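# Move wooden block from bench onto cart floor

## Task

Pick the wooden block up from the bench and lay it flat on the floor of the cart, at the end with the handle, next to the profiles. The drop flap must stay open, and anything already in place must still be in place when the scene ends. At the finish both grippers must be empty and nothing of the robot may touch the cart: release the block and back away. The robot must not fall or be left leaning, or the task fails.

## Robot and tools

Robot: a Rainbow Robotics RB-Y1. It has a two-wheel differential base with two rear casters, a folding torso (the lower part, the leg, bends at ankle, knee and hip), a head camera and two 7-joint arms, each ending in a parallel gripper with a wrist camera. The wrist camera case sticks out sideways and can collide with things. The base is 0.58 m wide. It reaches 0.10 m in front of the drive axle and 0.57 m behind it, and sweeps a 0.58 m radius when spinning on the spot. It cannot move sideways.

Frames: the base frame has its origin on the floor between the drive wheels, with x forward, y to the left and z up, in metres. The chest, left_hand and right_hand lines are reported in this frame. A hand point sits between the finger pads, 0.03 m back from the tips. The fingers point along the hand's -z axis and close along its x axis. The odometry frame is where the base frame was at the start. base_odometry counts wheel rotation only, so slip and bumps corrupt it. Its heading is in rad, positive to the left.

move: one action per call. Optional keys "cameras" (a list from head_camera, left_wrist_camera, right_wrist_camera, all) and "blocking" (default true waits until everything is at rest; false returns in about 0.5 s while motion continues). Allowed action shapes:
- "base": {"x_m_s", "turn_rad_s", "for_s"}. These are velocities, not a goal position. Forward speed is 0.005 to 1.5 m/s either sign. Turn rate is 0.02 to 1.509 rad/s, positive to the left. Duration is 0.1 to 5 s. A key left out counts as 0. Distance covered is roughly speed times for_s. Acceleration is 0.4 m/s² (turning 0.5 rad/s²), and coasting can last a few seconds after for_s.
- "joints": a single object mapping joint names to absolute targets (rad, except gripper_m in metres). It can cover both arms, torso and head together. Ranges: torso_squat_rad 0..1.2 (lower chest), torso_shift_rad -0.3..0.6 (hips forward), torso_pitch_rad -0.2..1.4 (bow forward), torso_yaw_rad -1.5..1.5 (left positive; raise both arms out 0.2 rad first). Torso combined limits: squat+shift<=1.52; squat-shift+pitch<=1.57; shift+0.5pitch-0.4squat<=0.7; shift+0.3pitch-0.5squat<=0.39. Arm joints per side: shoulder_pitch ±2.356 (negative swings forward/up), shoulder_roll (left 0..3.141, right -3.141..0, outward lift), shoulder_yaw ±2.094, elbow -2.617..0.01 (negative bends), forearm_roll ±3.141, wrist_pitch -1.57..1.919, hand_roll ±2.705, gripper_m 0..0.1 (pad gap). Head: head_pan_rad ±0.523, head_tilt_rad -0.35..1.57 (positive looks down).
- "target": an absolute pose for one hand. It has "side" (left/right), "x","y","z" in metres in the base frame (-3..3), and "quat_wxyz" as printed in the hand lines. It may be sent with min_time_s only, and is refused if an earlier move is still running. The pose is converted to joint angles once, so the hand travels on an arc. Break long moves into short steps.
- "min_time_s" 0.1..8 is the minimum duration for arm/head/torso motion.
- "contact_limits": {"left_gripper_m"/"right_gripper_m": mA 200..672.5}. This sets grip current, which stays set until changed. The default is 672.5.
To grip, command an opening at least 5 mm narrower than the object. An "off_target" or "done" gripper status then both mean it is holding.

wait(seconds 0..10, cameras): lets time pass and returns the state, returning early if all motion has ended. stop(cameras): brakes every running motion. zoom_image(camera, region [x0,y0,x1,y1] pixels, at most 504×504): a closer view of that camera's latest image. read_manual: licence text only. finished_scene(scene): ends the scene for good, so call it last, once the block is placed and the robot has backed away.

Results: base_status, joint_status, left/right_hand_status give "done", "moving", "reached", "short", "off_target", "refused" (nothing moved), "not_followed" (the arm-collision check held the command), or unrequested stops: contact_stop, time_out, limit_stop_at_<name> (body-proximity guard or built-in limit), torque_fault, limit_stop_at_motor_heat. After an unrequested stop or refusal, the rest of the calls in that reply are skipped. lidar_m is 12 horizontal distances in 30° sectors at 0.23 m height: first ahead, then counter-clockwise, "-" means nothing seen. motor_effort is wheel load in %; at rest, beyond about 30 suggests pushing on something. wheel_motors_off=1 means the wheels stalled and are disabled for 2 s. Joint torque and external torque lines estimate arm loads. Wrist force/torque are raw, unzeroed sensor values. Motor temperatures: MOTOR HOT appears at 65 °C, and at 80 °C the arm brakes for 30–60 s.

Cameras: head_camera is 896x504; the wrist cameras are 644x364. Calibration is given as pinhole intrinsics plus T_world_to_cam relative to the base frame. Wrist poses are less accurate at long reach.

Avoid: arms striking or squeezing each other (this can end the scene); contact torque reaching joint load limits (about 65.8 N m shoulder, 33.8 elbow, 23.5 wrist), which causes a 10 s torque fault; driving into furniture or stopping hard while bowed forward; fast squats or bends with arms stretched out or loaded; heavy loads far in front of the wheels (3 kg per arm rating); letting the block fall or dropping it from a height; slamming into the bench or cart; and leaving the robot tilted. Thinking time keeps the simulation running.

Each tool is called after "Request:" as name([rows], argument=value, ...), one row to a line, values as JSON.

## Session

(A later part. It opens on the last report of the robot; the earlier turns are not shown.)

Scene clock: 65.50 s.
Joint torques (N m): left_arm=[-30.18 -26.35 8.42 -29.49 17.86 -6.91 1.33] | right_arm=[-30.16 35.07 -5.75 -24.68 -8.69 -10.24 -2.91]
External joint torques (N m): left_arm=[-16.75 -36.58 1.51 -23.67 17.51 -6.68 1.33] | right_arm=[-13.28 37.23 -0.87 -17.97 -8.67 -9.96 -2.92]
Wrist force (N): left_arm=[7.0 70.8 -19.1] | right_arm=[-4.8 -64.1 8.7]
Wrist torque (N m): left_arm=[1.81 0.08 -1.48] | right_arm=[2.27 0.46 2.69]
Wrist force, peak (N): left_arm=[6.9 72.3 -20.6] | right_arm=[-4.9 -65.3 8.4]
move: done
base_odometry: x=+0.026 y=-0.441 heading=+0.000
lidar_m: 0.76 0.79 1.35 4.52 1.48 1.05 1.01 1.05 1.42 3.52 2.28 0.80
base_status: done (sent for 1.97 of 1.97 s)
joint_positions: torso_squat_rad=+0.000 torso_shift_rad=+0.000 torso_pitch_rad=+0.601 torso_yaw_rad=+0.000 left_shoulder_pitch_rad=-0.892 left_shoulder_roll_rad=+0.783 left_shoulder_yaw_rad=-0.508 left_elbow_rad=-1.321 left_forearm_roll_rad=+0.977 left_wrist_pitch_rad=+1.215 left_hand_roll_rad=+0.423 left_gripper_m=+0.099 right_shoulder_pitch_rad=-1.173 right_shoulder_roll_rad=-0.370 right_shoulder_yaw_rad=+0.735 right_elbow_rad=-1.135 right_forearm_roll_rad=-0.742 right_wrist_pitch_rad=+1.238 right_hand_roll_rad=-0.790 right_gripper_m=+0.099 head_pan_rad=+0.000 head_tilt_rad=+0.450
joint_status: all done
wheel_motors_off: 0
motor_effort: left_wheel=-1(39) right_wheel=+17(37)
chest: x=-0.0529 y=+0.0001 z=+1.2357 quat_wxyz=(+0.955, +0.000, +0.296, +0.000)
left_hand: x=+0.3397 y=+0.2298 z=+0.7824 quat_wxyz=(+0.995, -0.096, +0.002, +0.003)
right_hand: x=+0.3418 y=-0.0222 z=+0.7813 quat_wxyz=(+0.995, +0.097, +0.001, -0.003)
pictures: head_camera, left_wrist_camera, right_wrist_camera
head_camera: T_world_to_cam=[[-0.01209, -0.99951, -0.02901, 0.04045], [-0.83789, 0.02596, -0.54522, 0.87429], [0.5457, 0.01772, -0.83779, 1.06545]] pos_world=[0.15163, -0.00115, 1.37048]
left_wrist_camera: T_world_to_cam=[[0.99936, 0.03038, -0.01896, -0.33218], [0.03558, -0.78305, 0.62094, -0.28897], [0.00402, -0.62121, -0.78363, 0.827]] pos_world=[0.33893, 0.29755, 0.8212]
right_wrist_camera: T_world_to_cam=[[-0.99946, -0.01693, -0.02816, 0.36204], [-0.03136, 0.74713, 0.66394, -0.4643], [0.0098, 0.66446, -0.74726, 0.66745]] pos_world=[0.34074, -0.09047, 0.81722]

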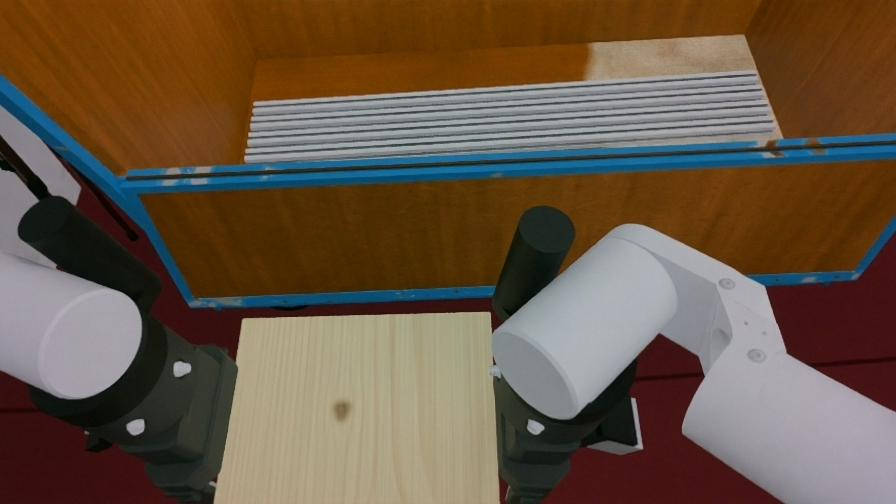

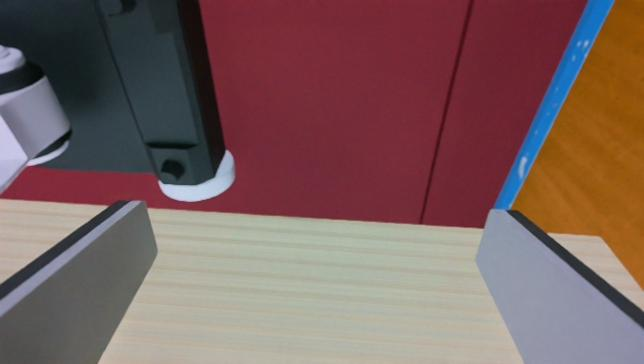

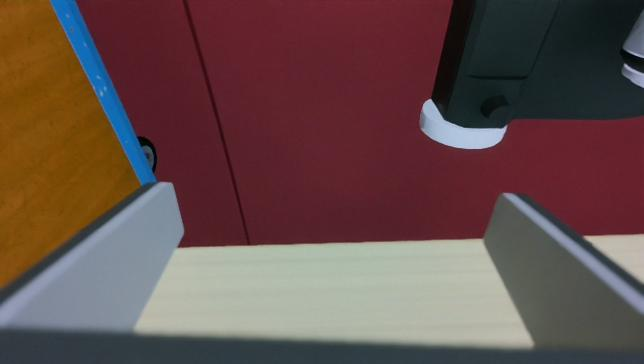

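Request:
move(base={"turn_rad_s":0.05,"for_s":0.7})

Request:
move(base={"x_m_s":0.3,"for_s":2.0})

Request:
move(joints={"torso_squat_rad":0.5,"torso_shift_rad":0.25,"head_tilt_rad":0.6}, min_time_s=2.2, cameras=["all"])

Scene clock: 72.53 s.
Joint torques (N m): left_arm=[-30.09 -26.68 8.15 -29.59 17.81 -6.97 1.34] | right_arm=[-30.27 34.79 -5.99 -24.65 -8.68 -10.28 -2.87]
External joint torques (N m): left_arm=[-16.66 -36.91 1.24 -23.77 17.46 -6.74 1.34] | right_arm=[-13.39 36.96 -1.11 -17.94 -8.66 -10 -2.87]
Wrist force (N): left_arm=[7.2 71.8 -20.0] | right_arm=[-4.8 -64.3 8.2]
Wrist torque (N m): left_arm=[1.71 0.07 -1.45] | right_arm=[2.34 0.49 2.69]
Wrist force, peak (N): left_arm=[6.7 72.4 -20.3] | right_arm=[-4.8 -65.4 7.9]
move: done
base_odometry: x=+0.026 y=-0.441 heading=+0.034
lidar_m: 0.76 0.80 1.34 3.95 1.44 1.04 1.00 1.06 1.46 4.00 2.20 0.80
base_status: done (sent for 0.7 of 0.7 s)
joint_positions: torso_squat_rad=+0.000 torso_shift_rad=+0.000 torso_pitch_rad=+0.601 torso_yaw_rad=+0.000 left_shoulder_pitch_rad=-0.892 left_shoulder_roll_rad=+0.783 left_shoulder_yaw_rad=-0.508 left_elbow_rad=-1.321 left_forearm_roll_rad=+0.977 left_wrist_pitch_rad=+1.215 left_hand_roll_rad=+0.423 left_gripper_m=+0.099 right_shoulder_pitch_rad=-1.173 right_shoulder_roll_rad=-0.370 right_shoulder_yaw_rad=+0.735 right_elbow_rad=-1.135 right_forearm_roll_rad=-0.742 right_wrist_pitch_rad=+1.238 right_hand_roll_rad=-0.790 right_gripper_m=+0.099 head_pan_rad=+0.000 head_tilt_rad=+0.450
joint_status: not commanded
wheel_motors_off: 0
motor_effort: left_wheel=-2(20) right_wheel=+19(35)
chest: x=-0.0529 y=+0.0001 z=+1.2357 quat_wxyz=(+0.955, +0.000, +0.296, +0.000)
left_hand: x=+0.3397 y=+0.2298 z=+0.7824 quat_wxyz=(+0.995, -0.096, +0.002, +0.003)
right_hand: x=+0.3418 y=-0.0222 z=+0.7813 quat_wxyz=(+0.995, +0.097, +0.001, -0.003)
pictures: none

Scene clock: 75.63 s.
Joint torques (N m): left_arm=[-29.75 -26.24 8.45 -29.56 17.91 -7 1.36] | right_arm=[-30.54 34.92 -6.08 -24.48 -8.66 -10.04 -2.87]
External joint torques (N m): left_arm=[-16.32 -36.47 1.54 -23.74 17.57 -6.76 1.37] | right_arm=[-13.66 37.08 -1.2 -17.77 -8.64 -9.76 -2.88]
Wrist force (N): left_arm=[6.9 71.3 -19.1] | right_arm=[-5.5 -64.5 8.4]
Wrist torque (N m): left_arm=[1.70 0.03 -1.48] | right_arm=[2.34 0.39 2.67]
Wrist force, peak (N): left_arm=[7.4 72.1 -20.2] | right_arm=[-5.3 -64.9 9.3]
move: done
base_odometry: x=+0.625 y=-0.421 heading=+0.034
lidar_m: 0.16 0.18 0.24 1.72 2.29 1.66 1.61 1.69 2.30 0.65 0.23 0.16
base_status: done (sent for 2 of 2 s)
joint_positions: torso_squat_rad=+0.000 torso_shift_rad=+0.000 torso_pitch_rad=+0.601 torso_yaw_rad=+0.000 left_shoulder_pitch_rad=-0.892 left_shoulder_roll_rad=+0.783 left_shoulder_yaw_rad=-0.508 left_elbow_rad=-1.321 left_forearm_roll_rad=+0.977 left_wrist_pitch_rad=+1.215 left_hand_roll_rad=+0.423 left_gripper_m=+0.099 right_shoulder_pitch_rad=-1.173 right_shoulder_roll_rad=-0.370 right_shoulder_yaw_rad=+0.735 right_elbow_rad=-1.135 right_forearm_roll_rad=-0.742 right_wrist_pitch_rad=+1.238 right_hand_roll_rad=-0.790 right_gripper_m=+0.099 head_pan_rad=+0.000 head_tilt_rad=+0.450
joint_status: not commanded
wheel_motors_off: 0
motor_effort: left_wheel=+4(36) right_wheel=-3(47)
chest: x=-0.0528 y=+0.0001 z=+1.2357 quat_wxyz=(+0.955, +0.000, +0.296, +0.000)
left_hand: x=+0.3397 y=+0.2298 z=+0.7824 quat_wxyz=(+0.995, -0.096, +0.002, +0.003)
right_hand: x=+0.3418 y=-0.0222 z=+0.7813 quat_wxyz=(+0.995, +0.097, +0.001, -0.003)
pictures: none

Scene clock: 78.13 s.
Joint torques (N m): left_arm=[-29.83 -26.55 8.35 -29.49 17.9 -6.97 1.43] | right_arm=[-30.83 35.04 -5.95 -24.66 -8.62 -10.15 -2.96]
External joint torques (N m): left_arm=[-16.41 -36.78 1.44 -23.67 17.56 -6.74 1.43] | right_arm=[-13.96 37.2 -1.07 -17.95 -8.59 -9.88 -2.96]
Wrist force (N): left_arm=[7.1 71.5 -19.7] | right_arm=[-5.1 -63.6 8.5]
Wrist torque (N m): left_arm=[1.71 0.12 -1.43] | right_arm=[2.23 0.51 2.68]
Wrist force, peak (N): left_arm=[7.5 72.8 -20.7] | right_arm=[-5.0 -65.0 8.5]
move: done
base_odometry: x=+0.625 y=-0.421 heading=+0.034
lidar_m: 0.16 0.17 0.22 1.72 2.28 1.67 1.59 1.69 2.30 0.67 0.24 0.17
base_status: not commanded
joint_positions: torso_squat_rad=+0.500 torso_shift_rad=+0.250 torso_pitch_rad=+0.601 torso_yaw_rad=+0.000 left_shoulder_pitch_rad=-0.892 left_shoulder_roll_rad=+0.783 left_shoulder_yaw_rad=-0.508 left_elbow_rad=-1.321 left_forearm_roll_rad=+0.977 left_wrist_pitch_rad=+1.215 left_hand_roll_rad=+0.423 left_gripper_m=+0.099 right_shoulder_pitch_rad=-1.173 right_shoulder_roll_rad=-0.370 right_shoulder_yaw_rad=+0.735 right_elbow_rad=-1.135 right_forearm_roll_rad=-0.742 right_wrist_pitch_rad=+1.238 right_hand_roll_rad=-0.790 right_gripper_m=+0.099 head_pan_rad=+0.000 head_tilt_rad=+0.600
joint_status: all done
wheel_motors_off: 0
motor_effort: left_wheel=-1(7) right_wheel=-1(5)
chest: x=+0.0992 y=+0.0001 z=+1.1309 quat_wxyz=(+0.955, +0.000, +0.296, +0.000)
left_hand: x=+0.4917 y=+0.2297 z=+0.6775 quat_wxyz=(+0.995, -0.096, +0.002, +0.003)
right_hand: x=+0.4938 y=-0.0222 z=+0.6765 quat_wxyz=(+0.995, +0.097, +0.001, -0.003)
pictures: head_camera, left_wrist_camera, right_wrist_camera
head_camera: T_world_to_cam=[[-0.01629, -0.99951, -0.02688, 0.03748], [-0.90998, 0.02596, -0.41385, 0.79251], [0.41434, 0.01772, -0.90995, 1.01761]] pos_world=[0.30014, -0.00115, 1.25496]
left_wrist_camera: T_world_to_cam=[[0.99936, 0.03038, -0.01896, -0.48607], [0.03558, -0.78305, 0.62094, -0.22925], [0.00402, -0.62121, -0.78363, 0.74419]] pos_world=[0.49093, 0.29755, 0.7163]
right_wrist_camera: T_world_to_cam=[[-0.99946, -0.01699, -0.02808, 0.51084], [-0.03136, 0.74713, 0.66394, -0.38996], [0.0097, 0.66446, -0.74726, 0.5877]] pos_world=[0.49264, -0.09047, 0.71242]

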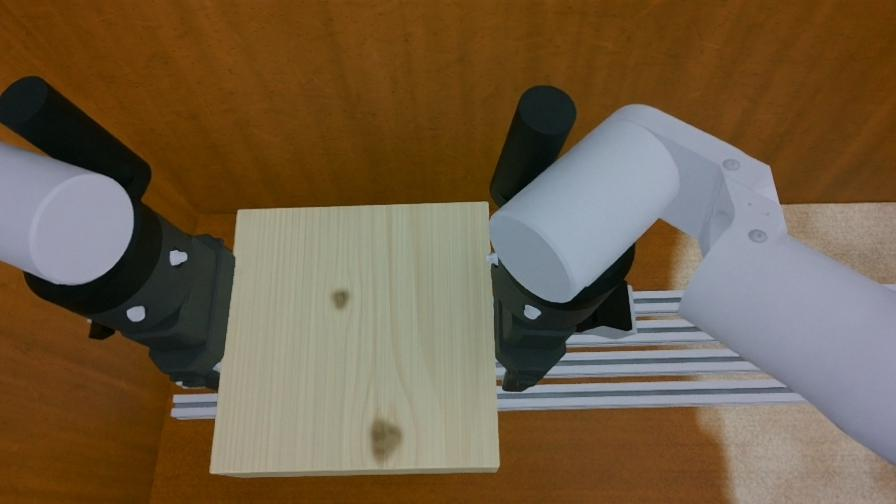

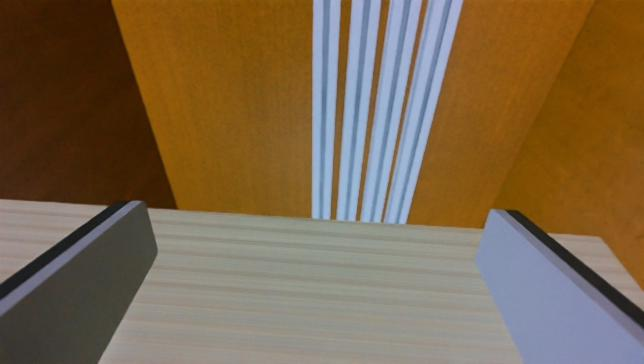

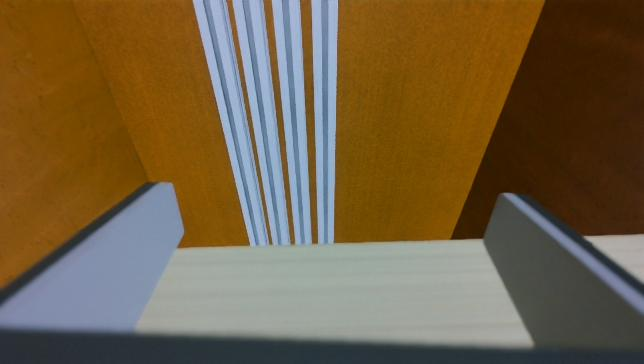

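Request:
move(base={"x_m_s":-0.033,"for_s":2.8333}, joints={"torso_squat_rad":0.95,"torso_shift_rad":0.43}, min_time_s=3, cameras=["all"])

Scene clock: 86.03 s.
Joint torques (N m): left_arm=[-30.5 -26.29 8.35 -29.51 17.88 -7.07 1.44] | right_arm=[-30.74 34.8 -6.18 -24.89 -8.71 -10.18 -2.92]
External joint torques (N m): left_arm=[-17.08 -36.52 1.44 -23.68 17.53 -6.84 1.44] | right_arm=[-13.87 36.96 -1.3 -18.18 -8.68 -9.9 -2.92]
Motor temperatures (°C): left_arm=[33 29 32 42 44 34 37] | right_arm=[36 34 31 36 39 41 34]
Wrist force (N): left_arm=[7.2 71.2 -18.9] | right_arm=[-5.3 -64.1 9.0]
Wrist torque (N m): left_arm=[1.78 0.07 -1.41] | right_arm=[2.30 0.39 2.68]
Wrist force, peak (N): left_arm=[6.8 72.9 -19.7] | right_arm=[-5.2 -64.9 8.9]
move: done
base_odometry: x=+0.532 y=-0.424 heading=+0.034
lidar_m: 0.26 0.27 0.38 1.75 2.15 1.57 1.52 1.59 2.16 4.13 0.38 0.27
base_status: done (sent for 2.83 of 2.83 s)
joint_positions: torso_squat_rad=+0.950 torso_shift_rad=+0.430 torso_pitch_rad=+0.601 torso_yaw_rad=+0.000 left_shoulder_pitch_rad=-0.892 left_shoulder_roll_rad=+0.783 left_shoulder_yaw_rad=-0.508 left_elbow_rad=-1.321 left_forearm_roll_rad=+0.977 left_wrist_pitch_rad=+1.215 left_hand_roll_rad=+0.423 left_gripper_m=+0.099 right_shoulder_pitch_rad=-1.173 right_shoulder_roll_rad=-0.370 right_shoulder_yaw_rad=+0.735 right_elbow_rad=-1.135 right_forearm_roll_rad=-0.742 right_wrist_pitch_rad=+1.238 right_hand_roll_rad=-0.790 right_gripper_m=+0.099 head_pan_rad=+0.000 head_tilt_rad=+0.600
joint_status: all done
wheel_motors_off: 0
motor_effort: left_wheel=-1(20) right_wheel=+0(18)
chest: x=+0.1168 y=+0.0001 z=+0.9058 quat_wxyz=(+0.955, +0.000, +0.296, +0.000)
left_hand: x=+0.5093 y=+0.2297 z=+0.4525 quat_wxyz=(+0.995, -0.096, +0.002, +0.003)
right_hand: x=+0.5114 y=-0.0223 z=+0.4514 quat_wxyz=(+0.995, +0.097, +0.001, -0.003)
pictures: head_camera, left_wrist_camera, right_wrist_camera
head_camera: T_world_to_cam=[[-0.01629, -0.99951, -0.02688, 0.03161], [-0.90994, 0.02596, -0.41393, 0.71544], [0.41442, 0.01772, -0.90991, 0.80542]] pos_world=[0.31774, -0.00125, 1.02986]
left_wrist_camera: T_world_to_cam=[[0.99936, 0.03038, -0.01896, -0.50803], [0.03558, -0.78309, 0.62089, -0.09013], [0.00402, -0.62116, -0.78367, 0.56781]] pos_world=[0.50863, 0.29755, 0.4913]
right_wrist_camera: T_world_to_cam=[[-0.99946, -0.01699, -0.02808, 0.52221], [-0.03136, 0.74718, 0.66388, -0.23992], [0.0097, 0.66441, -0.74731, 0.41934]] pos_world=[0.51034, -0.09047, 0.48732]

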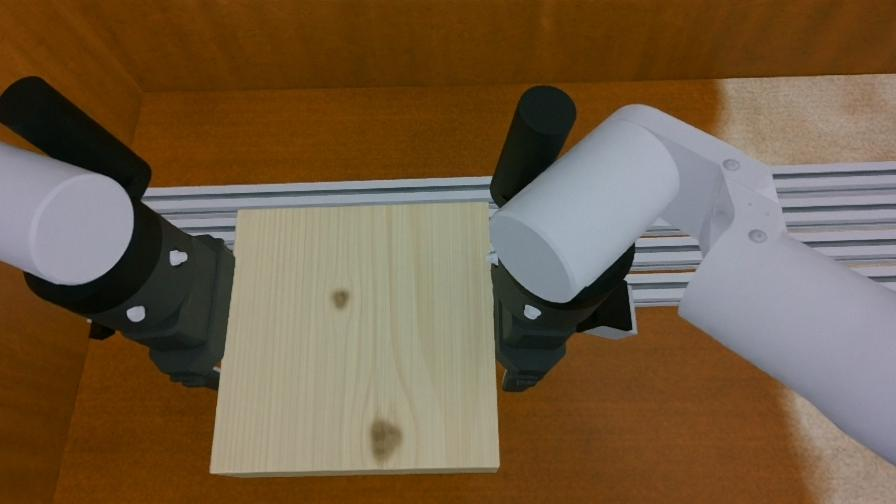

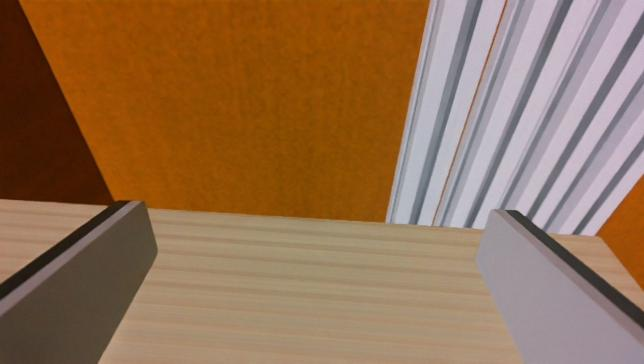

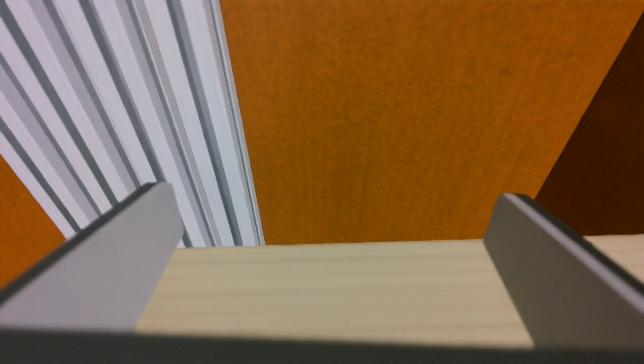

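Request:
move(base={"x_m_s":-0.02,"for_s":1.0}, joints={"torso_squat_rad":1.03,"torso_shift_rad":0.465,"torso_pitch_rad":0.69}, min_time_s=1.8, cameras=["all"])

Scene clock: 91.37 s.
Joint torques (N m): left_arm=[-28.3 -26.96 8 -29.51 17.96 -6.84 1.37] | right_arm=[-28.77 35.75 -5.65 -24.86 -8.88 -10.01 -2.95]
External joint torques (N m): left_arm=[-16.66 -36.85 1.67 -23.75 17.55 -6.77 1.37] | right_arm=[-13.48 37.19 -1.35 -18.1 -8.73 -9.86 -2.94]
Wrist force (N): left_arm=[8.2 71.5 -20.1] | right_arm=[-3.2 -64.2 8.2]
Wrist torque (N m): left_arm=[1.76 0.00 -1.49] | right_arm=[2.33 0.55 2.66]
Wrist force, peak (N): left_arm=[7.2 72.6 -19.6] | right_arm=[-5.3 -64.9 8.2]
move: done
base_odometry: x=+0.512 y=-0.425 heading=+0.034
lidar_m: 0.27 0.28 0.40 1.77 2.12 1.56 1.49 1.57 2.14 4.19 0.41 0.30
base_status: done (sent for 1 of 1 s)
joint_positions: torso_squat_rad=+1.030 torso_shift_rad=+0.465 torso_pitch_rad=+0.691 torso_yaw_rad=+0.000 left_shoulder_pitch_rad=-0.892 left_shoulder_roll_rad=+0.783 left_shoulder_yaw_rad=-0.508 left_elbow_rad=-1.321 left_forearm_roll_rad=+0.977 left_wrist_pitch_rad=+1.215 left_hand_roll_rad=+0.423 left_gripper_m=+0.099 right_shoulder_pitch_rad=-1.173 right_shoulder_roll_rad=-0.370 right_shoulder_yaw_rad=+0.735 right_elbow_rad=-1.135 right_forearm_roll_rad=-0.742 right_wrist_pitch_rad=+1.238 right_hand_roll_rad=-0.790 right_gripper_m=+0.099 head_pan_rad=+0.000 head_tilt_rad=+0.600
joint_status: all done
wheel_motors_off: 0
motor_effort: left_wheel=-1(19) right_wheel=-2(15)
chest: x=+0.1309 y=+0.0001 z=+0.8411 quat_wxyz=(+0.941, +0.000, +0.339, +0.000)
left_hand: x=+0.4811 y=+0.2297 z=+0.3543 quat_wxyz=(+0.994, -0.096, +0.047, +0.007)
right_hand: x=+0.4831 y=-0.0223 z=+0.3531 quat_wxyz=(+0.994, +0.097, +0.046, -0.008)
pictures: head_camera, left_wrist_camera, right_wrist_camera
head_camera: T_world_to_cam=[[-0.01864, -0.99951, -0.02531, 0.02908], [-0.94346, 0.02596, -0.33048, 0.63567], [0.33098, 0.01772, -0.94347, 0.77986]] pos_world=[0.34215, -0.00125, 0.94659]
left_wrist_camera: T_world_to_cam=[[0.99363, 0.03032, -0.10857, -0.44716], [0.09112, -0.7831, 0.61519, -0.05292], [-0.06637, -0.62116, -0.78087, 0.52375]] pos_world=[0.4839, 0.29745, 0.39298]
right_wrist_camera: T_world_to_cam=[[-0.99795, -0.01698, 0.06177, 0.4587], [0.02839, 0.74721, 0.66398, -0.20441], [-0.05743, 0.66437, -0.74519, 0.3778]] pos_world=[0.48526, -0.09047, 0.38893]

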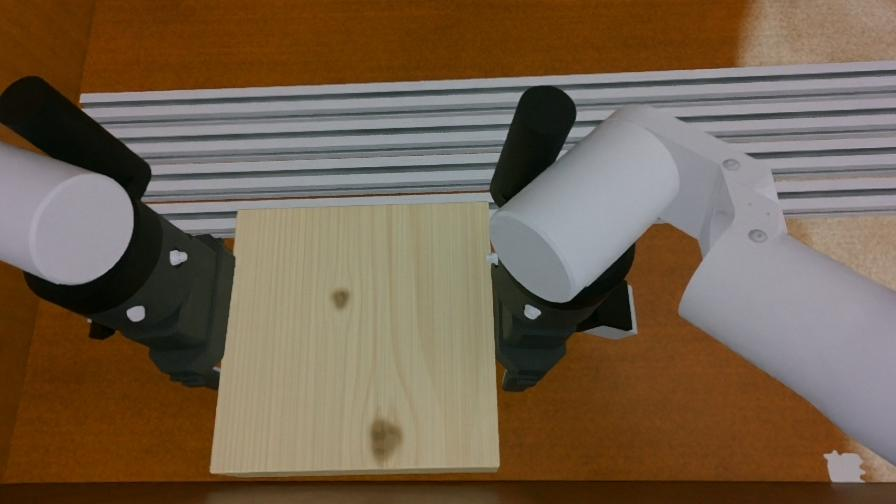

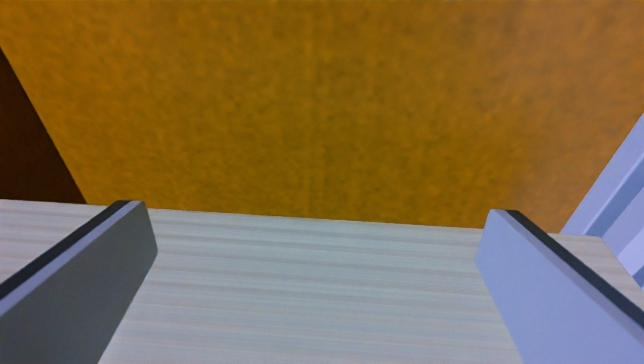

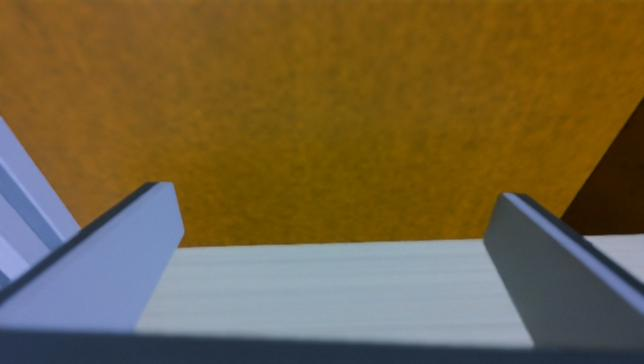

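Request:
move(base={"x_m_s":0.01,"for_s":0.8}, joints={"torso_squat_rad":1.06,"torso_shift_rad":0.46,"torso_pitch_rad":0.71}, min_time_s=1.0, cameras=["all"])

Scene clock: 94.53 s.
Joint torques (N m): left_arm=[-24.83 -22.7 5.4 -26.14 14.26 -5.79 1.25] | right_arm=[-10.93 39.13 -5.15 -24.15 -9.01 -9.04 -2.72]
External joint torques (N m): left_arm=[-13.02 -32.53 -0.96 -20.34 13.85 -5.7 1.25] | right_arm=[4.53 40.73 -0.77 -17.41 -8.88 -8.87 -2.71]
Wrist force (N): left_arm=[6.2 64.8 -11.8] | right_arm=[-1.8 -60.0 -1.7]
Wrist torque (N m): left_arm=[-0.57 0.66 -1.33] | right_arm=[1.90 0.02 2.42]
Wrist force, peak (N): left_arm=[8.3 72.3 -20.1] | right_arm=[-3.2 -64.8 9.2]
move: contact_stop
base_odometry: x=+0.520 y=-0.424 heading=+0.034
lidar_m: 0.26 0.26 0.40 1.76 2.13 1.55 1.50 1.58 2.18 4.18 0.41 0.29
base_status: done (sent for 0.8 of 0.8 s)
joint_positions: torso_squat_rad=+1.045 torso_shift_rad=+0.457 torso_pitch_rad=+0.685 torso_yaw_rad=-0.003 left_shoulder_pitch_rad=-0.893 left_shoulder_roll_rad=+0.782 left_shoulder_yaw_rad=-0.508 left_elbow_rad=-1.322 left_forearm_roll_rad=+0.978 left_wrist_pitch_rad=+1.215 left_hand_roll_rad=+0.423 left_gripper_m=+0.099 right_shoulder_pitch_rad=-1.178 right_shoulder_roll_rad=-0.370 right_shoulder_yaw_rad=+0.735 right_elbow_rad=-1.135 right_forearm_roll_rad=-0.742 right_wrist_pitch_rad=+1.238 right_hand_roll_rad=-0.790 right_gripper_m=+0.099 head_pan_rad=+0.000 head_tilt_rad=+0.600
joint_status: torso_pitch_rad contact_stop (moved -0.006 of +0.019); the others done
wheel_motors_off: 0
on_its_own: torso_pitch_rad is held at +0.688, not at your +0.710, since a contact_stop
motor_effort: left_wheel=-5(11) right_wheel=+7(21)
chest: x=+0.1229 y=+0.0007 z=+0.8355 quat_wxyz=(+0.942, -0.001, +0.336, -0.001)
left_hand: x=+0.4769 y=+0.2270 z=+0.3505 quat_wxyz=(+0.994, -0.099, +0.044, +0.006)
right_hand: x=+0.4802 y=-0.0234 z=+0.3510 quat_wxyz=(+0.995, +0.096, +0.041, -0.008)
pictures: head_camera, left_wrist_camera, right_wrist_camera
head_camera: T_world_to_cam=[[-0.02028, -0.99955, -0.02232, 0.02716], [-0.94156, 0.02661, -0.33579, 0.63044], [0.33623, 0.01421, -0.94167, 0.77508]] pos_world=[0.33354, -0.00064, 0.94217]
left_wrist_camera: T_world_to_cam=[[0.9944, 0.02801, -0.10196, -0.44543], [0.08557, -0.77963, 0.62037, -0.05226], [-0.06211, -0.62561, -0.77766, 0.51665]] pos_world=[0.4795, 0.29495, 0.38878]
right_wrist_camera: T_world_to_cam=[[-0.99855, -0.01572, 0.05139, 0.45988], [0.0223, 0.74881, 0.66241, -0.19858], [-0.04889, 0.6626, -0.74738, 0.37354]] pos_world=[0.4819, -0.09158, 0.38709]

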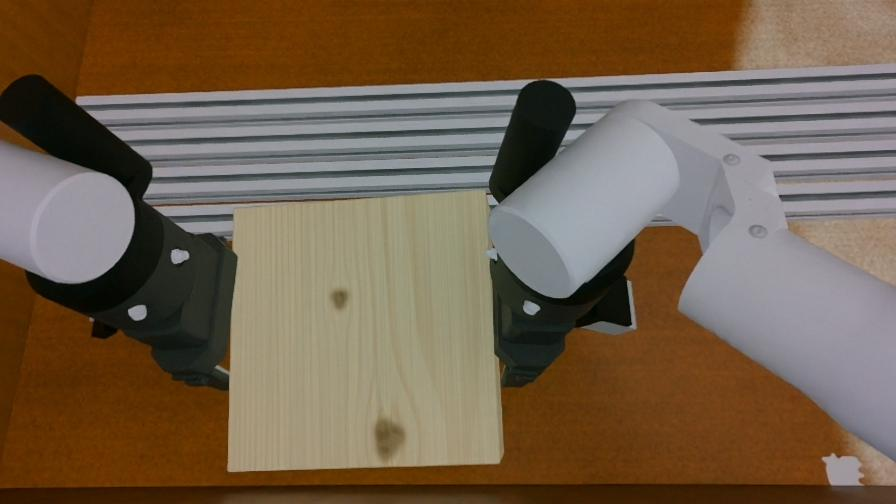

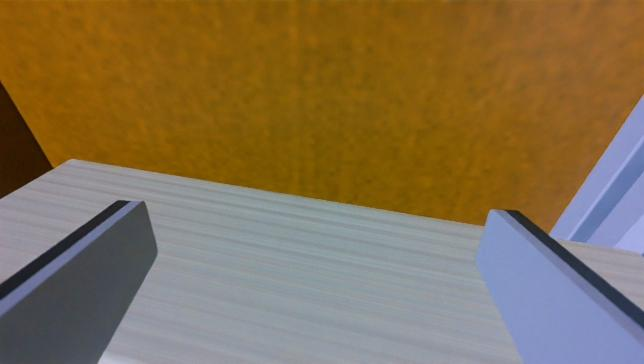

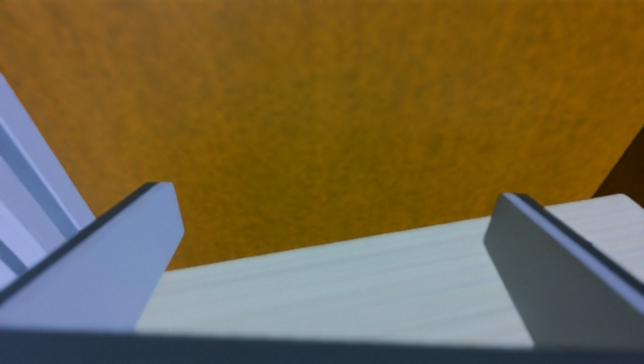

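Request:
move(joints={"torso_squat_rad":1.02,"torso_shift_rad":0.457,"torso_pitch_rad":0.68,"torso_yaw_rad":0}, min_time_s=0.7)

Request:
move(base={"x_m_s":-0.02,"for_s":1.1}, cameras=["all"])

Scene clock: 97.27 s.
Joint torques (N m): left_arm=[-26.36 -21.78 8.61 -24.58 14.25 -6.91 3.19] | right_arm=[-24.75 36.39 -5.35 -25 -9.64 -7.87 -2.28]
External joint torques (N m): left_arm=[-14.5 -31.68 2.22 -18.8 13.84 -6.82 3.19] | right_arm=[-9.26 37.91 -0.97 -18.24 -9.51 -7.7 -2.28]
Wrist force (N): left_arm=[-0.5 62.5 -9.7] | right_arm=[6.0 -59.1 -1.0]
Wrist torque (N m): left_arm=[-0.19 0.23 -3.32] | right_arm=[1.87 0.48 2.09]
Wrist force, peak (N): left_arm=[5.8 65.6 -11.0] | right_arm=[-1.4 -61.0 -1.2]
move: done
base_odometry: x=+0.520 y=-0.424 heading=+0.034
lidar_m: 0.26 0.28 0.39 1.76 2.12 1.55 1.50 1.58 2.16 4.17 0.38 0.28
base_status: not commanded
joint_positions: torso_squat_rad=+1.020 torso_shift_rad=+0.457 torso_pitch_rad=+0.681 torso_yaw_rad=+0.000 left_shoulder_pitch_rad=-0.893 left_shoulder_roll_rad=+0.781 left_shoulder_yaw_rad=-0.508 left_elbow_rad=-1.322 left_forearm_roll_rad=+0.978 left_wrist_pitch_rad=+1.215 left_hand_roll_rad=+0.422 left_gripper_m=+0.099 right_shoulder_pitch_rad=-1.174 right_shoulder_roll_rad=-0.370 right_shoulder_yaw_rad=+0.735 right_elbow_rad=-1.135 right_forearm_roll_rad=-0.742 right_wrist_pitch_rad=+1.238 right_hand_roll_rad=-0.790 right_gripper_m=+0.099 head_pan_rad=+0.000 head_tilt_rad=+0.600
joint_status: all done
wheel_motors_off: 0
motor_effort: left_wheel=-7(8) right_wheel=+6(9)
chest: x=+0.1285 y=+0.0001 z=+0.8497 quat_wxyz=(+0.943, +0.000, +0.334, +0.000)
left_hand: x=+0.4837 y=+0.2283 z=+0.3667 quat_wxyz=(+0.994, -0.098, +0.042, +0.006)
right_hand: x=+0.4863 y=-0.0222 z=+0.3655 quat_wxyz=(+0.994, +0.097, +0.040, -0.007)
pictures: none

Scene clock: 98.93 s.
Joint torques (N m): left_arm=[-16.67 -25.19 1.25 -21.98 15.84 -3.41 3.19] | right_arm=[-22.23 39.78 -2.4 -25.75 -10.96 -6.88 -1.62]
External joint torques (N m): left_arm=[-4.74 -35.11 -5.17 -16.19 15.43 -3.31 3.19] | right_arm=[-6.7 41.33 1.99 -19 -10.83 -6.71 -1.62]
Wrist force (N): left_arm=[15.8 63.5 -2.6] | right_arm=[12.9 -60.9 2.6]
Wrist torque (N m): left_arm=[-0.34 0.49 -3.06] | right_arm=[2.03 0.79 1.67]
Wrist force, peak (N): left_arm=[24.0 64.7 3.2] | right_arm=[13.3 -65.8 3.6]
move: done
base_odometry: x=+0.498 y=-0.425 heading=+0.033
lidar_m: 0.28 0.29 0.40 4.26 2.11 1.55 1.48 1.56 2.13 4.27 0.42 0.30
base_status: done (sent for 1.1 of 1.1 s)
joint_positions: torso_squat_rad=+1.020 torso_shift_rad=+0.457 torso_pitch_rad=+0.680 torso_yaw_rad=+0.000 left_shoulder_pitch_rad=-0.895 left_shoulder_roll_rad=+0.782 left_shoulder_yaw_rad=-0.507 left_elbow_rad=-1.323 left_forearm_roll_rad=+0.977 left_wrist_pitch_rad=+1.214 left_hand_roll_rad=+0.422 left_gripper_m=+0.099 right_shoulder_pitch_rad=-1.175 right_shoulder_roll_rad=-0.371 right_shoulder_yaw_rad=+0.734 right_elbow_rad=-1.135 right_forearm_roll_rad=-0.741 right_wrist_pitch_rad=+1.237 right_hand_roll_rad=-0.790 right_gripper_m=+0.099 head_pan_rad=+0.000 head_tilt_rad=+0.600
joint_status: not commanded
wheel_motors_off: 0
motor_effort: left_wheel=-12(22) right_wheel=-4(12)
chest: x=+0.1283 y=+0.0001 z=+0.8498 quat_wxyz=(+0.943, +0.000, +0.334, +0.000)
left_hand: x=+0.4861 y=+0.2281 z=+0.3683 quat_wxyz=(+0.994, -0.098, +0.039, +0.006)
right_hand: x=+0.4872 y=-0.0226 z=+0.3661 quat_wxyz=(+0.994, +0.097, +0.039, -0.008)
pictures: head_camera, left_wrist_camera, right_wrist_camera
head_camera: T_world_to_cam=[[-0.01859, -0.9995, -0.02548, 0.02944], [-0.93991, 0.02616, -0.34043, 0.64411], [0.34093, 0.01762, -0.93993, 0.78467]] pos_world=[0.33844, -0.00125, 0.95755]
left_wrist_camera: T_world_to_cam=[[0.99526, 0.02895, -0.09279, -0.45681], [0.08045, -0.78113, 0.61916, -0.05989], [-0.05456, -0.6237, -0.77976, 0.52847]] pos_world=[0.4883, 0.29605, 0.40677]
right_wrist_camera: T_world_to_cam=[[-0.99871, -0.0157, 0.04829, 0.46724], [0.02038, 0.74715, 0.66434, -0.20919], [-0.04651, 0.66447, -0.74587, 0.38301]] pos_world=[0.48872, -0.09087, 0.40208]

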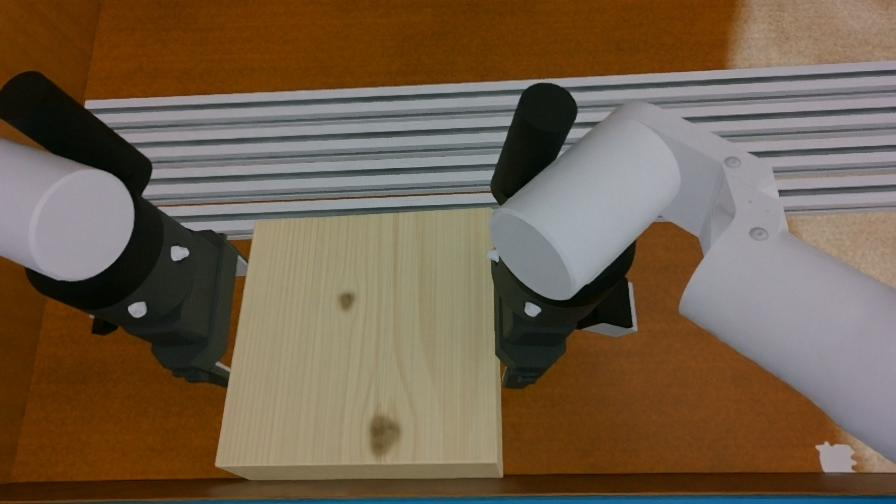

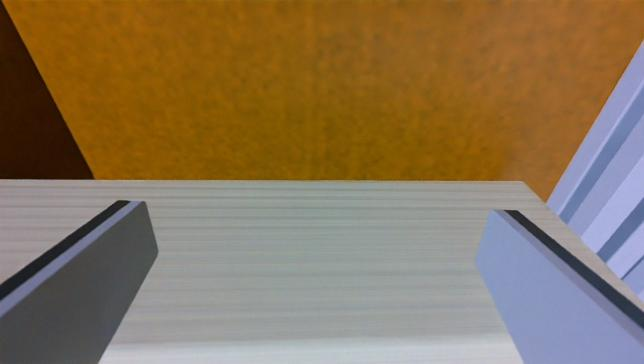

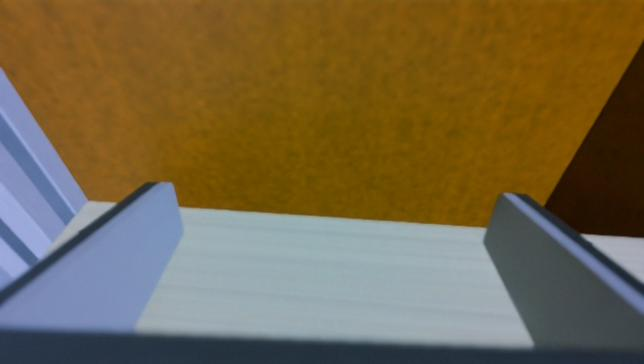

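Request:
move(base={"x_m_s":0.03,"for_s":1.1667}, joints={"torso_squat_rad":1.075,"torso_shift_rad":0.44}, min_time_s=1.4, cameras=["all"])

Scene clock: 103.10 s.
Joint torques (N m): left_arm=[-25.43 -22.46 7.21 -24.26 13.96 -6.53 2.28] | right_arm=[-12.73 38.97 -3.93 -23.79 -9.13 -8.59 -2.18]
External joint torques (N m): left_arm=[-13.3 -32.37 0.74 -18.45 13.56 -6.41 2.28] | right_arm=[3.03 40.66 0.55 -17.05 -9.02 -8.4 -2.18]
Wrist force (N): left_arm=[1.0 64.1 -3.1] | right_arm=[0.1 -60.6 0.6]
Wrist torque (N m): left_arm=[-0.42 -0.24 -2.20] | right_arm=[1.94 0.19 2.33]
Wrist force, peak (N): left_arm=[-1.1 66.4 -8.0] | right_arm=[12.8 -62.2 3.1]
move: contact_stop
base_odometry: x=+0.533 y=-0.424 heading=+0.033
lidar_m: 0.24 0.26 0.36 1.77 2.16 1.58 1.51 1.59 2.17 4.14 0.39 0.27
base_status: done (sent for 1.17 of 1.17 s)
joint_positions: torso_squat_rad=+1.061 torso_shift_rad=+0.440 torso_pitch_rad=+0.669 torso_yaw_rad=-0.002 left_shoulder_pitch_rad=-0.893 left_shoulder_roll_rad=+0.782 left_shoulder_yaw_rad=-0.508 left_elbow_rad=-1.322 left_forearm_roll_rad=+0.978 left_wrist_pitch_rad=+1.215 left_hand_roll_rad=+0.422 left_gripper_m=+0.099 right_shoulder_pitch_rad=-1.177 right_shoulder_roll_rad=-0.370 right_shoulder_yaw_rad=+0.735 right_elbow_rad=-1.135 right_forearm_roll_rad=-0.742 right_wrist_pitch_rad=+1.238 right_hand_roll_rad=-0.790 right_gripper_m=+0.099 head_pan_rad=+0.000 head_tilt_rad=+0.600
joint_status: torso_squat_rad contact_stop (moved +0.041 of +0.055); torso_shift_rad contact_stop (moved -0.017 of -0.017)
wheel_motors_off: 0
motor_effort: left_wheel=-10(24) right_wheel=+1(34)
chest: x=+0.1096 y=+0.0004 z=+0.8325 quat_wxyz=(+0.945, -0.001, +0.328, -0.001)
left_hand: x=+0.4710 y=+0.2276 z=+0.3536 quat_wxyz=(+0.994, -0.098, +0.036, +0.005)
right_hand: x=+0.4747 y=-0.0227 z=+0.3537 quat_wxyz=(+0.995, +0.097, +0.033, -0.007)
pictures: head_camera, left_wrist_camera, right_wrist_camera
head_camera: T_world_to_cam=[[-0.019, -0.99953, -0.02402, 0.02785], [-0.936, 0.02623, -0.35101, 0.62899], [0.35147, 0.01581, -0.93607, 0.77031]] pos_world=[0.31852, -0.00085, 0.94251]
left_wrist_camera: T_world_to_cam=[[0.9959, 0.02813, -0.08594, -0.44569], [0.0756, -0.7804, 0.62069, -0.0484], [-0.04961, -0.62464, -0.77933, 0.51355]] pos_world=[0.473, 0.29555, 0.39197]
right_wrist_camera: T_world_to_cam=[[-0.99924, -0.01625, 0.03545, 0.46011], [0.01139, 0.74792, 0.66369, -0.19611], [-0.0373, 0.66359, -0.74717, 0.36925]] pos_world=[0.47577, -0.09088, 0.38973]

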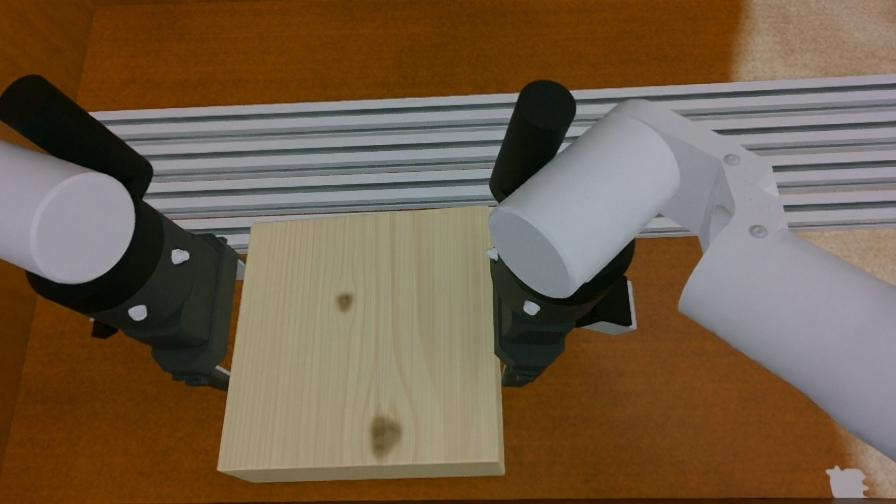

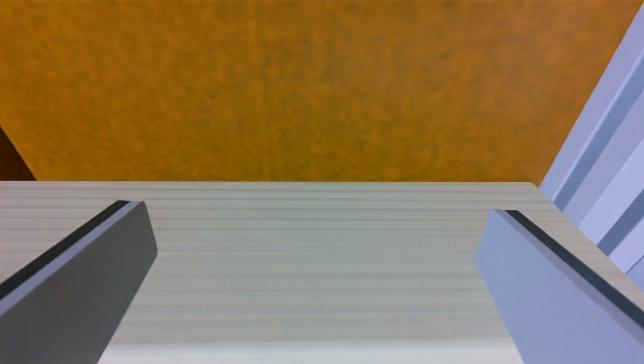

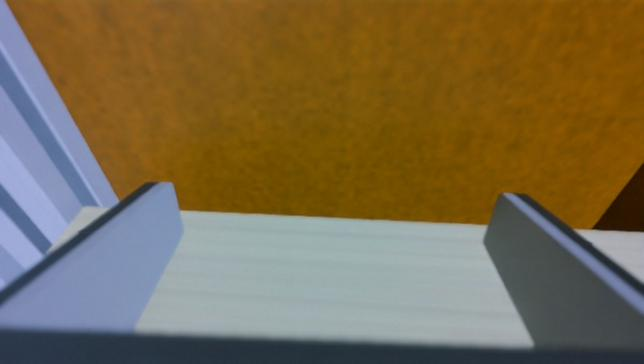

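Request:
move(joints={"torso_squat_rad":1.03,"torso_shift_rad":0.44,"torso_pitch_rad":0.67,"torso_yaw_rad":0}, min_time_s=0.7)

Request:
move(base={"x_m_s":-0.015,"turn_rad_s":-0.035,"for_s":0.9}, cameras=["all"])

Scene clock: 107.27 s.
Joint torques (N m): left_arm=[-26.34 -21.91 8.51 -24.32 14.13 -7.01 3.18] | right_arm=[-25.22 36.7 -3.99 -24.42 -9.55 -7.82 -2.3]
External joint torques (N m): left_arm=[-14.28 -31.85 2.05 -18.53 13.73 -6.91 3.18] | right_arm=[-9.55 38.31 0.45 -17.67 -9.43 -7.63 -2.3]
Wrist force (N): left_arm=[-1.4 63.6 -9.8] | right_arm=[6.0 -59.5 -0.9]
Wrist torque (N m): left_arm=[-0.36 0.17 -3.30] | right_arm=[1.99 0.50 2.06]
Wrist force, peak (N): left_arm=[-1.3 64.1 -10.4] | right_arm=[0.4 -61.6 0.5]
move: done
base_odometry: x=+0.533 y=-0.424 heading=+0.033
lidar_m: 0.24 0.26 0.35 1.75 2.16 1.57 1.51 1.59 2.17 4.14 0.35 0.25
base_status: not commanded
joint_positions: torso_squat_rad=+1.030 torso_shift_rad=+0.440 torso_pitch_rad=+0.671 torso_yaw_rad=+0.000 left_shoulder_pitch_rad=-0.893 left_shoulder_roll_rad=+0.782 left_shoulder_yaw_rad=-0.508 left_elbow_rad=-1.322 left_forearm_roll_rad=+0.978 left_wrist_pitch_rad=+1.215 left_hand_roll_rad=+0.422 left_gripper_m=+0.099 right_shoulder_pitch_rad=-1.174 right_shoulder_roll_rad=-0.370 right_shoulder_yaw_rad=+0.735 right_elbow_rad=-1.135 right_forearm_roll_rad=-0.742 right_wrist_pitch_rad=+1.238 right_hand_roll_rad=-0.790 right_gripper_m=+0.099 head_pan_rad=+0.000 head_tilt_rad=+0.600
joint_status: all done
wheel_motors_off: 0
motor_effort: left_wheel=-8(11) right_wheel=+6(9)
chest: x=+0.1179 y=+0.0001 z=+0.8489 quat_wxyz=(+0.944, +0.000, +0.329, +0.000)
left_hand: x=+0.4780 y=+0.2283 z=+0.3695 quat_wxyz=(+0.995, -0.098, +0.037, +0.006)
right_hand: x=+0.4806 y=-0.0222 z=+0.3684 quat_wxyz=(+0.995, +0.097, +0.035, -0.007)
pictures: none

Scene clock: 108.63 s.
Joint torques (N m): left_arm=[-27.04 -21.01 8.95 -24.16 14.23 -7.11 3.27] | right_arm=[-26.56 36.25 -3.93 -24.97 -9.56 -7.87 -2.2]
External joint torques (N m): left_arm=[-14.98 -30.95 2.49 -18.37 13.83 -7.01 3.27] | right_arm=[-10.88 37.86 0.51 -18.22 -9.45 -7.69 -2.2]
Wrist force (N): left_arm=[-1.9 63.3 -8.6] | right_arm=[5.7 -59.9 -0.8]
Wrist torque (N m): left_arm=[-0.28 0.23 -3.29] | right_arm=[1.93 0.50 2.09]
Wrist force, peak (N): left_arm=[-2.6 64.5 -9.7] | right_arm=[4.9 -60.6 -0.4]
move: done
base_odometry: x=+0.519 y=-0.424 heading=+0.002
lidar_m: 0.25 0.27 0.37 1.75 2.20 1.56 1.50 1.55 2.10 4.74 0.40 0.28
base_status: done (sent for 0.9 of 0.9 s)
joint_positions: torso_squat_rad=+1.030 torso_shift_rad=+0.440 torso_pitch_rad=+0.671 torso_yaw_rad=+0.000 left_shoulder_pitch_rad=-0.893 left_shoulder_roll_rad=+0.781 left_shoulder_yaw_rad=-0.509 left_elbow_rad=-1.322 left_forearm_roll_rad=+0.978 left_wrist_pitch_rad=+1.215 left_hand_roll_rad=+0.422 left_gripper_m=+0.099 right_shoulder_pitch_rad=-1.174 right_shoulder_roll_rad=-0.370 right_shoulder_yaw_rad=+0.735 right_elbow_rad=-1.135 right_forearm_roll_rad=-0.742 right_wrist_pitch_rad=+1.238 right_hand_roll_rad=-0.790 right_gripper_m=+0.099 head_pan_rad=+0.000 head_tilt_rad=+0.600
joint_status: not commanded
wheel_motors_off: 0
motor_effort: left_wheel=+4(15) right_wheel=-9(21)
chest: x=+0.1179 y=+0.0001 z=+0.8489 quat_wxyz=(+0.944, +0.000, +0.329, +0.000)
left_hand: x=+0.4779 y=+0.2282 z=+0.3696 quat_wxyz=(+0.995, -0.098, +0.037, +0.006)
right_hand: x=+0.4805 y=-0.0222 z=+0.3684 quat_wxyz=(+0.995, +0.097, +0.035, -0.007)
pictures: head_camera, left_wrist_camera, right_wrist_camera
head_camera: T_world_to_cam=[[-0.01812, -0.99951, -0.02568, 0.02929], [-0.93661, 0.02596, -0.3494, 0.64127], [0.3499, 0.01772, -0.93662, 0.78346]] pos_world=[0.32702, -0.00125, 0.95861]
left_wrist_camera: T_world_to_cam=[[0.99567, 0.02848, -0.0885, -0.45014], [0.07738, -0.78146, 0.61914, -0.05835], [-0.05153, -0.6233, -0.78028, 0.52773]] pos_world=[0.4799, 0.29615, 0.40807]
right_wrist_camera: T_world_to_cam=[[-0.99905, -0.01653, 0.04041, 0.46356], [0.01453, 0.74692, 0.66476, -0.20816], [-0.04117, 0.66471, -0.74596, 0.38153]] pos_world=[0.48185, -0.09047, 0.40425]

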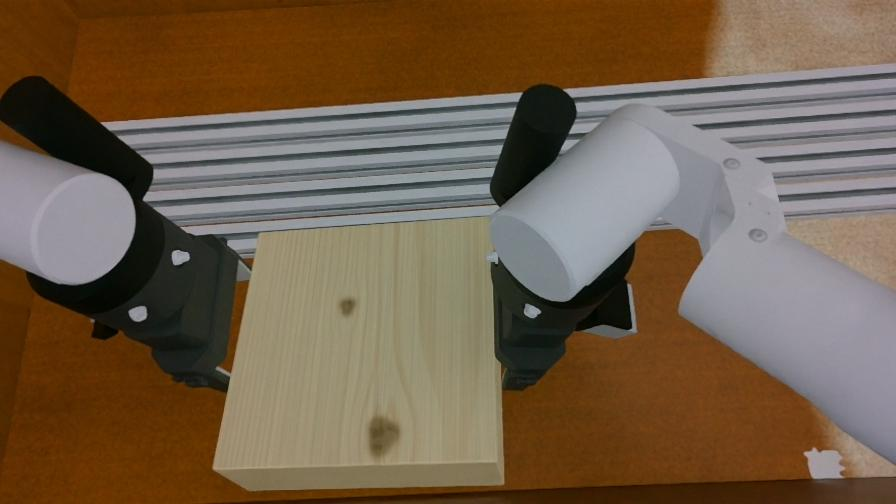

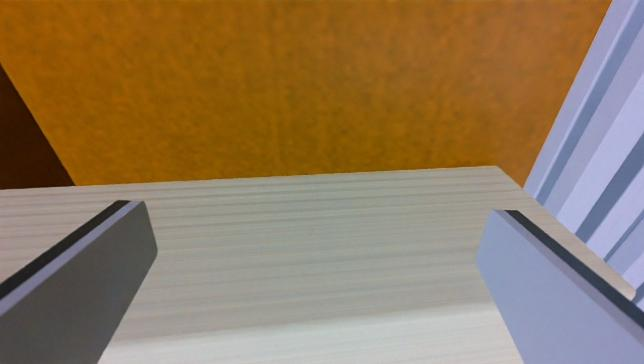

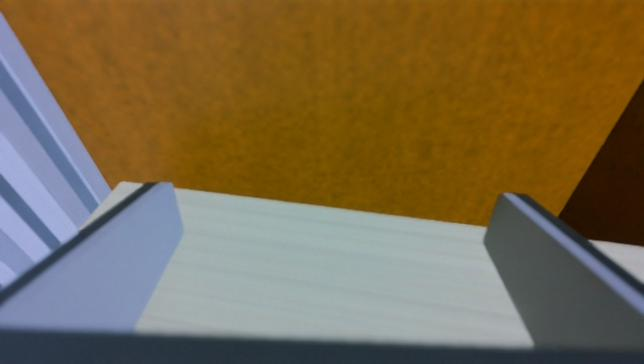

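Request:
move(base={"x_m_s":0.012,"for_s":1.0}, joints={"torso_squat_rad":1.075}, min_time_s=1.2, cameras=["all"])

Scene clock: 111.73 s.
Joint torques (N m): left_arm=[-24.36 -22.79 4.89 -25.48 14.27 -5.21 0.56] | right_arm=[-4.8 41.6 -4.36 -23.58 -8.15 -9.17 -2.24]
External joint torques (N m): left_arm=[-12.01 -32.74 -1.65 -19.65 13.87 -5.08 0.56] | right_arm=[11.17 43.41 0.21 -16.86 -8.06 -8.96 -2.24]
Wrist force (N): left_arm=[8.9 62.8 -13.3] | right_arm=[-4.3 -58.0 0.2]
Wrist torque (N m): left_arm=[-0.12 0.39 -0.77] | right_arm=[1.85 0.06 2.34]
Wrist force, peak (N): left_arm=[10.3 65.6 -11.6] | right_arm=[6.1 -60.1 -1.0]
move: contact_stop
base_odometry: x=+0.531 y=-0.424 heading=+0.002
lidar_m: 0.24 0.26 0.34 1.76 2.23 1.57 1.51 1.56 2.11 4.68 0.40 0.28
base_status: done (sent for 1 of 1 s)
joint_positions: torso_squat_rad=+1.066 torso_shift_rad=+0.436 torso_pitch_rad=+0.658 torso_yaw_rad=-0.002 left_shoulder_pitch_rad=-0.893 left_shoulder_roll_rad=+0.782 left_shoulder_yaw_rad=-0.507 left_elbow_rad=-1.322 left_forearm_roll_rad=+0.978 left_wrist_pitch_rad=+1.215 left_hand_roll_rad=+0.423 left_gripper_m=+0.099 right_shoulder_pitch_rad=-1.179 right_shoulder_roll_rad=-0.371 right_shoulder_yaw_rad=+0.735 right_elbow_rad=-1.135 right_forearm_roll_rad=-0.742 right_wrist_pitch_rad=+1.238 right_hand_roll_rad=-0.790 right_gripper_m=+0.099 head_pan_rad=+0.000 head_tilt_rad=+0.600
joint_status: torso_squat_rad contact_stop (moved +0.036 of +0.045)
wheel_motors_off: 0
motor_effort: left_wheel=-5(17) right_wheel=-8(28)
chest: x=+0.1040 y=+0.0006 z=+0.8321 quat_wxyz=(+0.946, -0.001, +0.323, -0.001)
left_hand: x=+0.4709 y=+0.2275 z=+0.3570 quat_wxyz=(+0.995, -0.099, +0.030, +0.005)
right_hand: x=+0.4753 y=-0.0228 z=+0.3580 quat_wxyz=(+0.995, +0.096, +0.027, -0.006)
pictures: head_camera, left_wrist_camera, right_wrist_camera
head_camera: T_world_to_cam=[[-0.01876, -0.99955, -0.02359, 0.02748], [-0.93218, 0.02602, -0.36105, 0.63164], [0.3615, 0.01522, -0.93225, 0.76768]] pos_world=[0.31181, -0.00064, 0.94437]
left_wrist_camera: T_world_to_cam=[[0.99679, 0.02904, -0.07464, -0.44995], [0.06931, -0.77983, 0.62215, -0.04837], [-0.04014, -0.62532, -0.77933, 0.51191]] pos_world=[0.47241, 0.29545, 0.39546]
right_wrist_camera: T_world_to_cam=[[-0.9996, -0.01661, 0.02281, 0.46524], [0.0027, 0.74833, 0.66332, -0.19462], [-0.02808, 0.66312, -0.74799, 0.36833]] pos_world=[0.47592, -0.09088, 0.39399]

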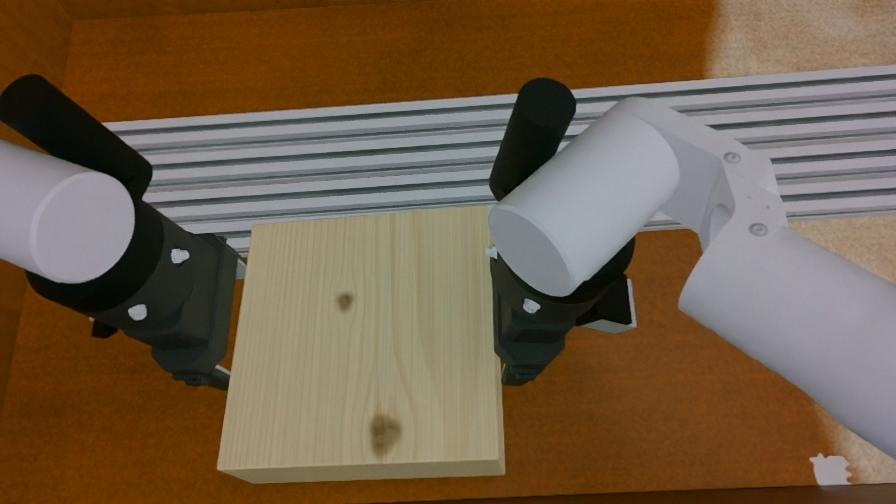

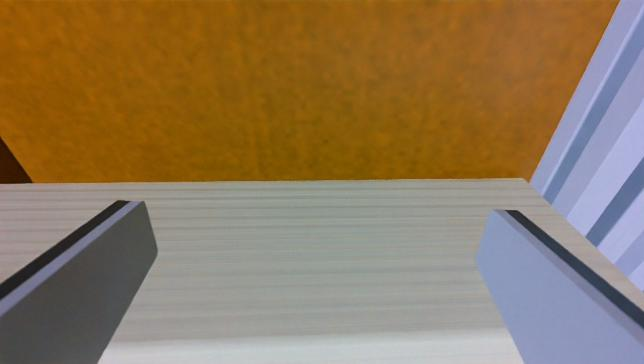

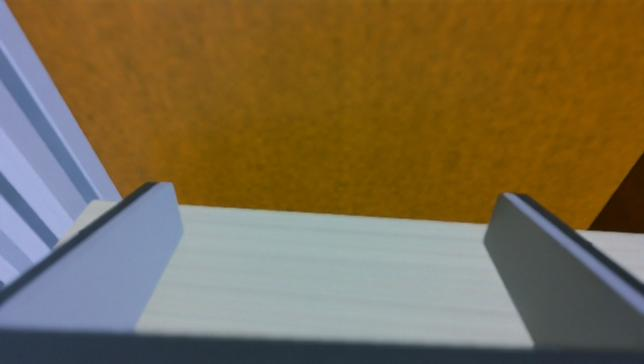

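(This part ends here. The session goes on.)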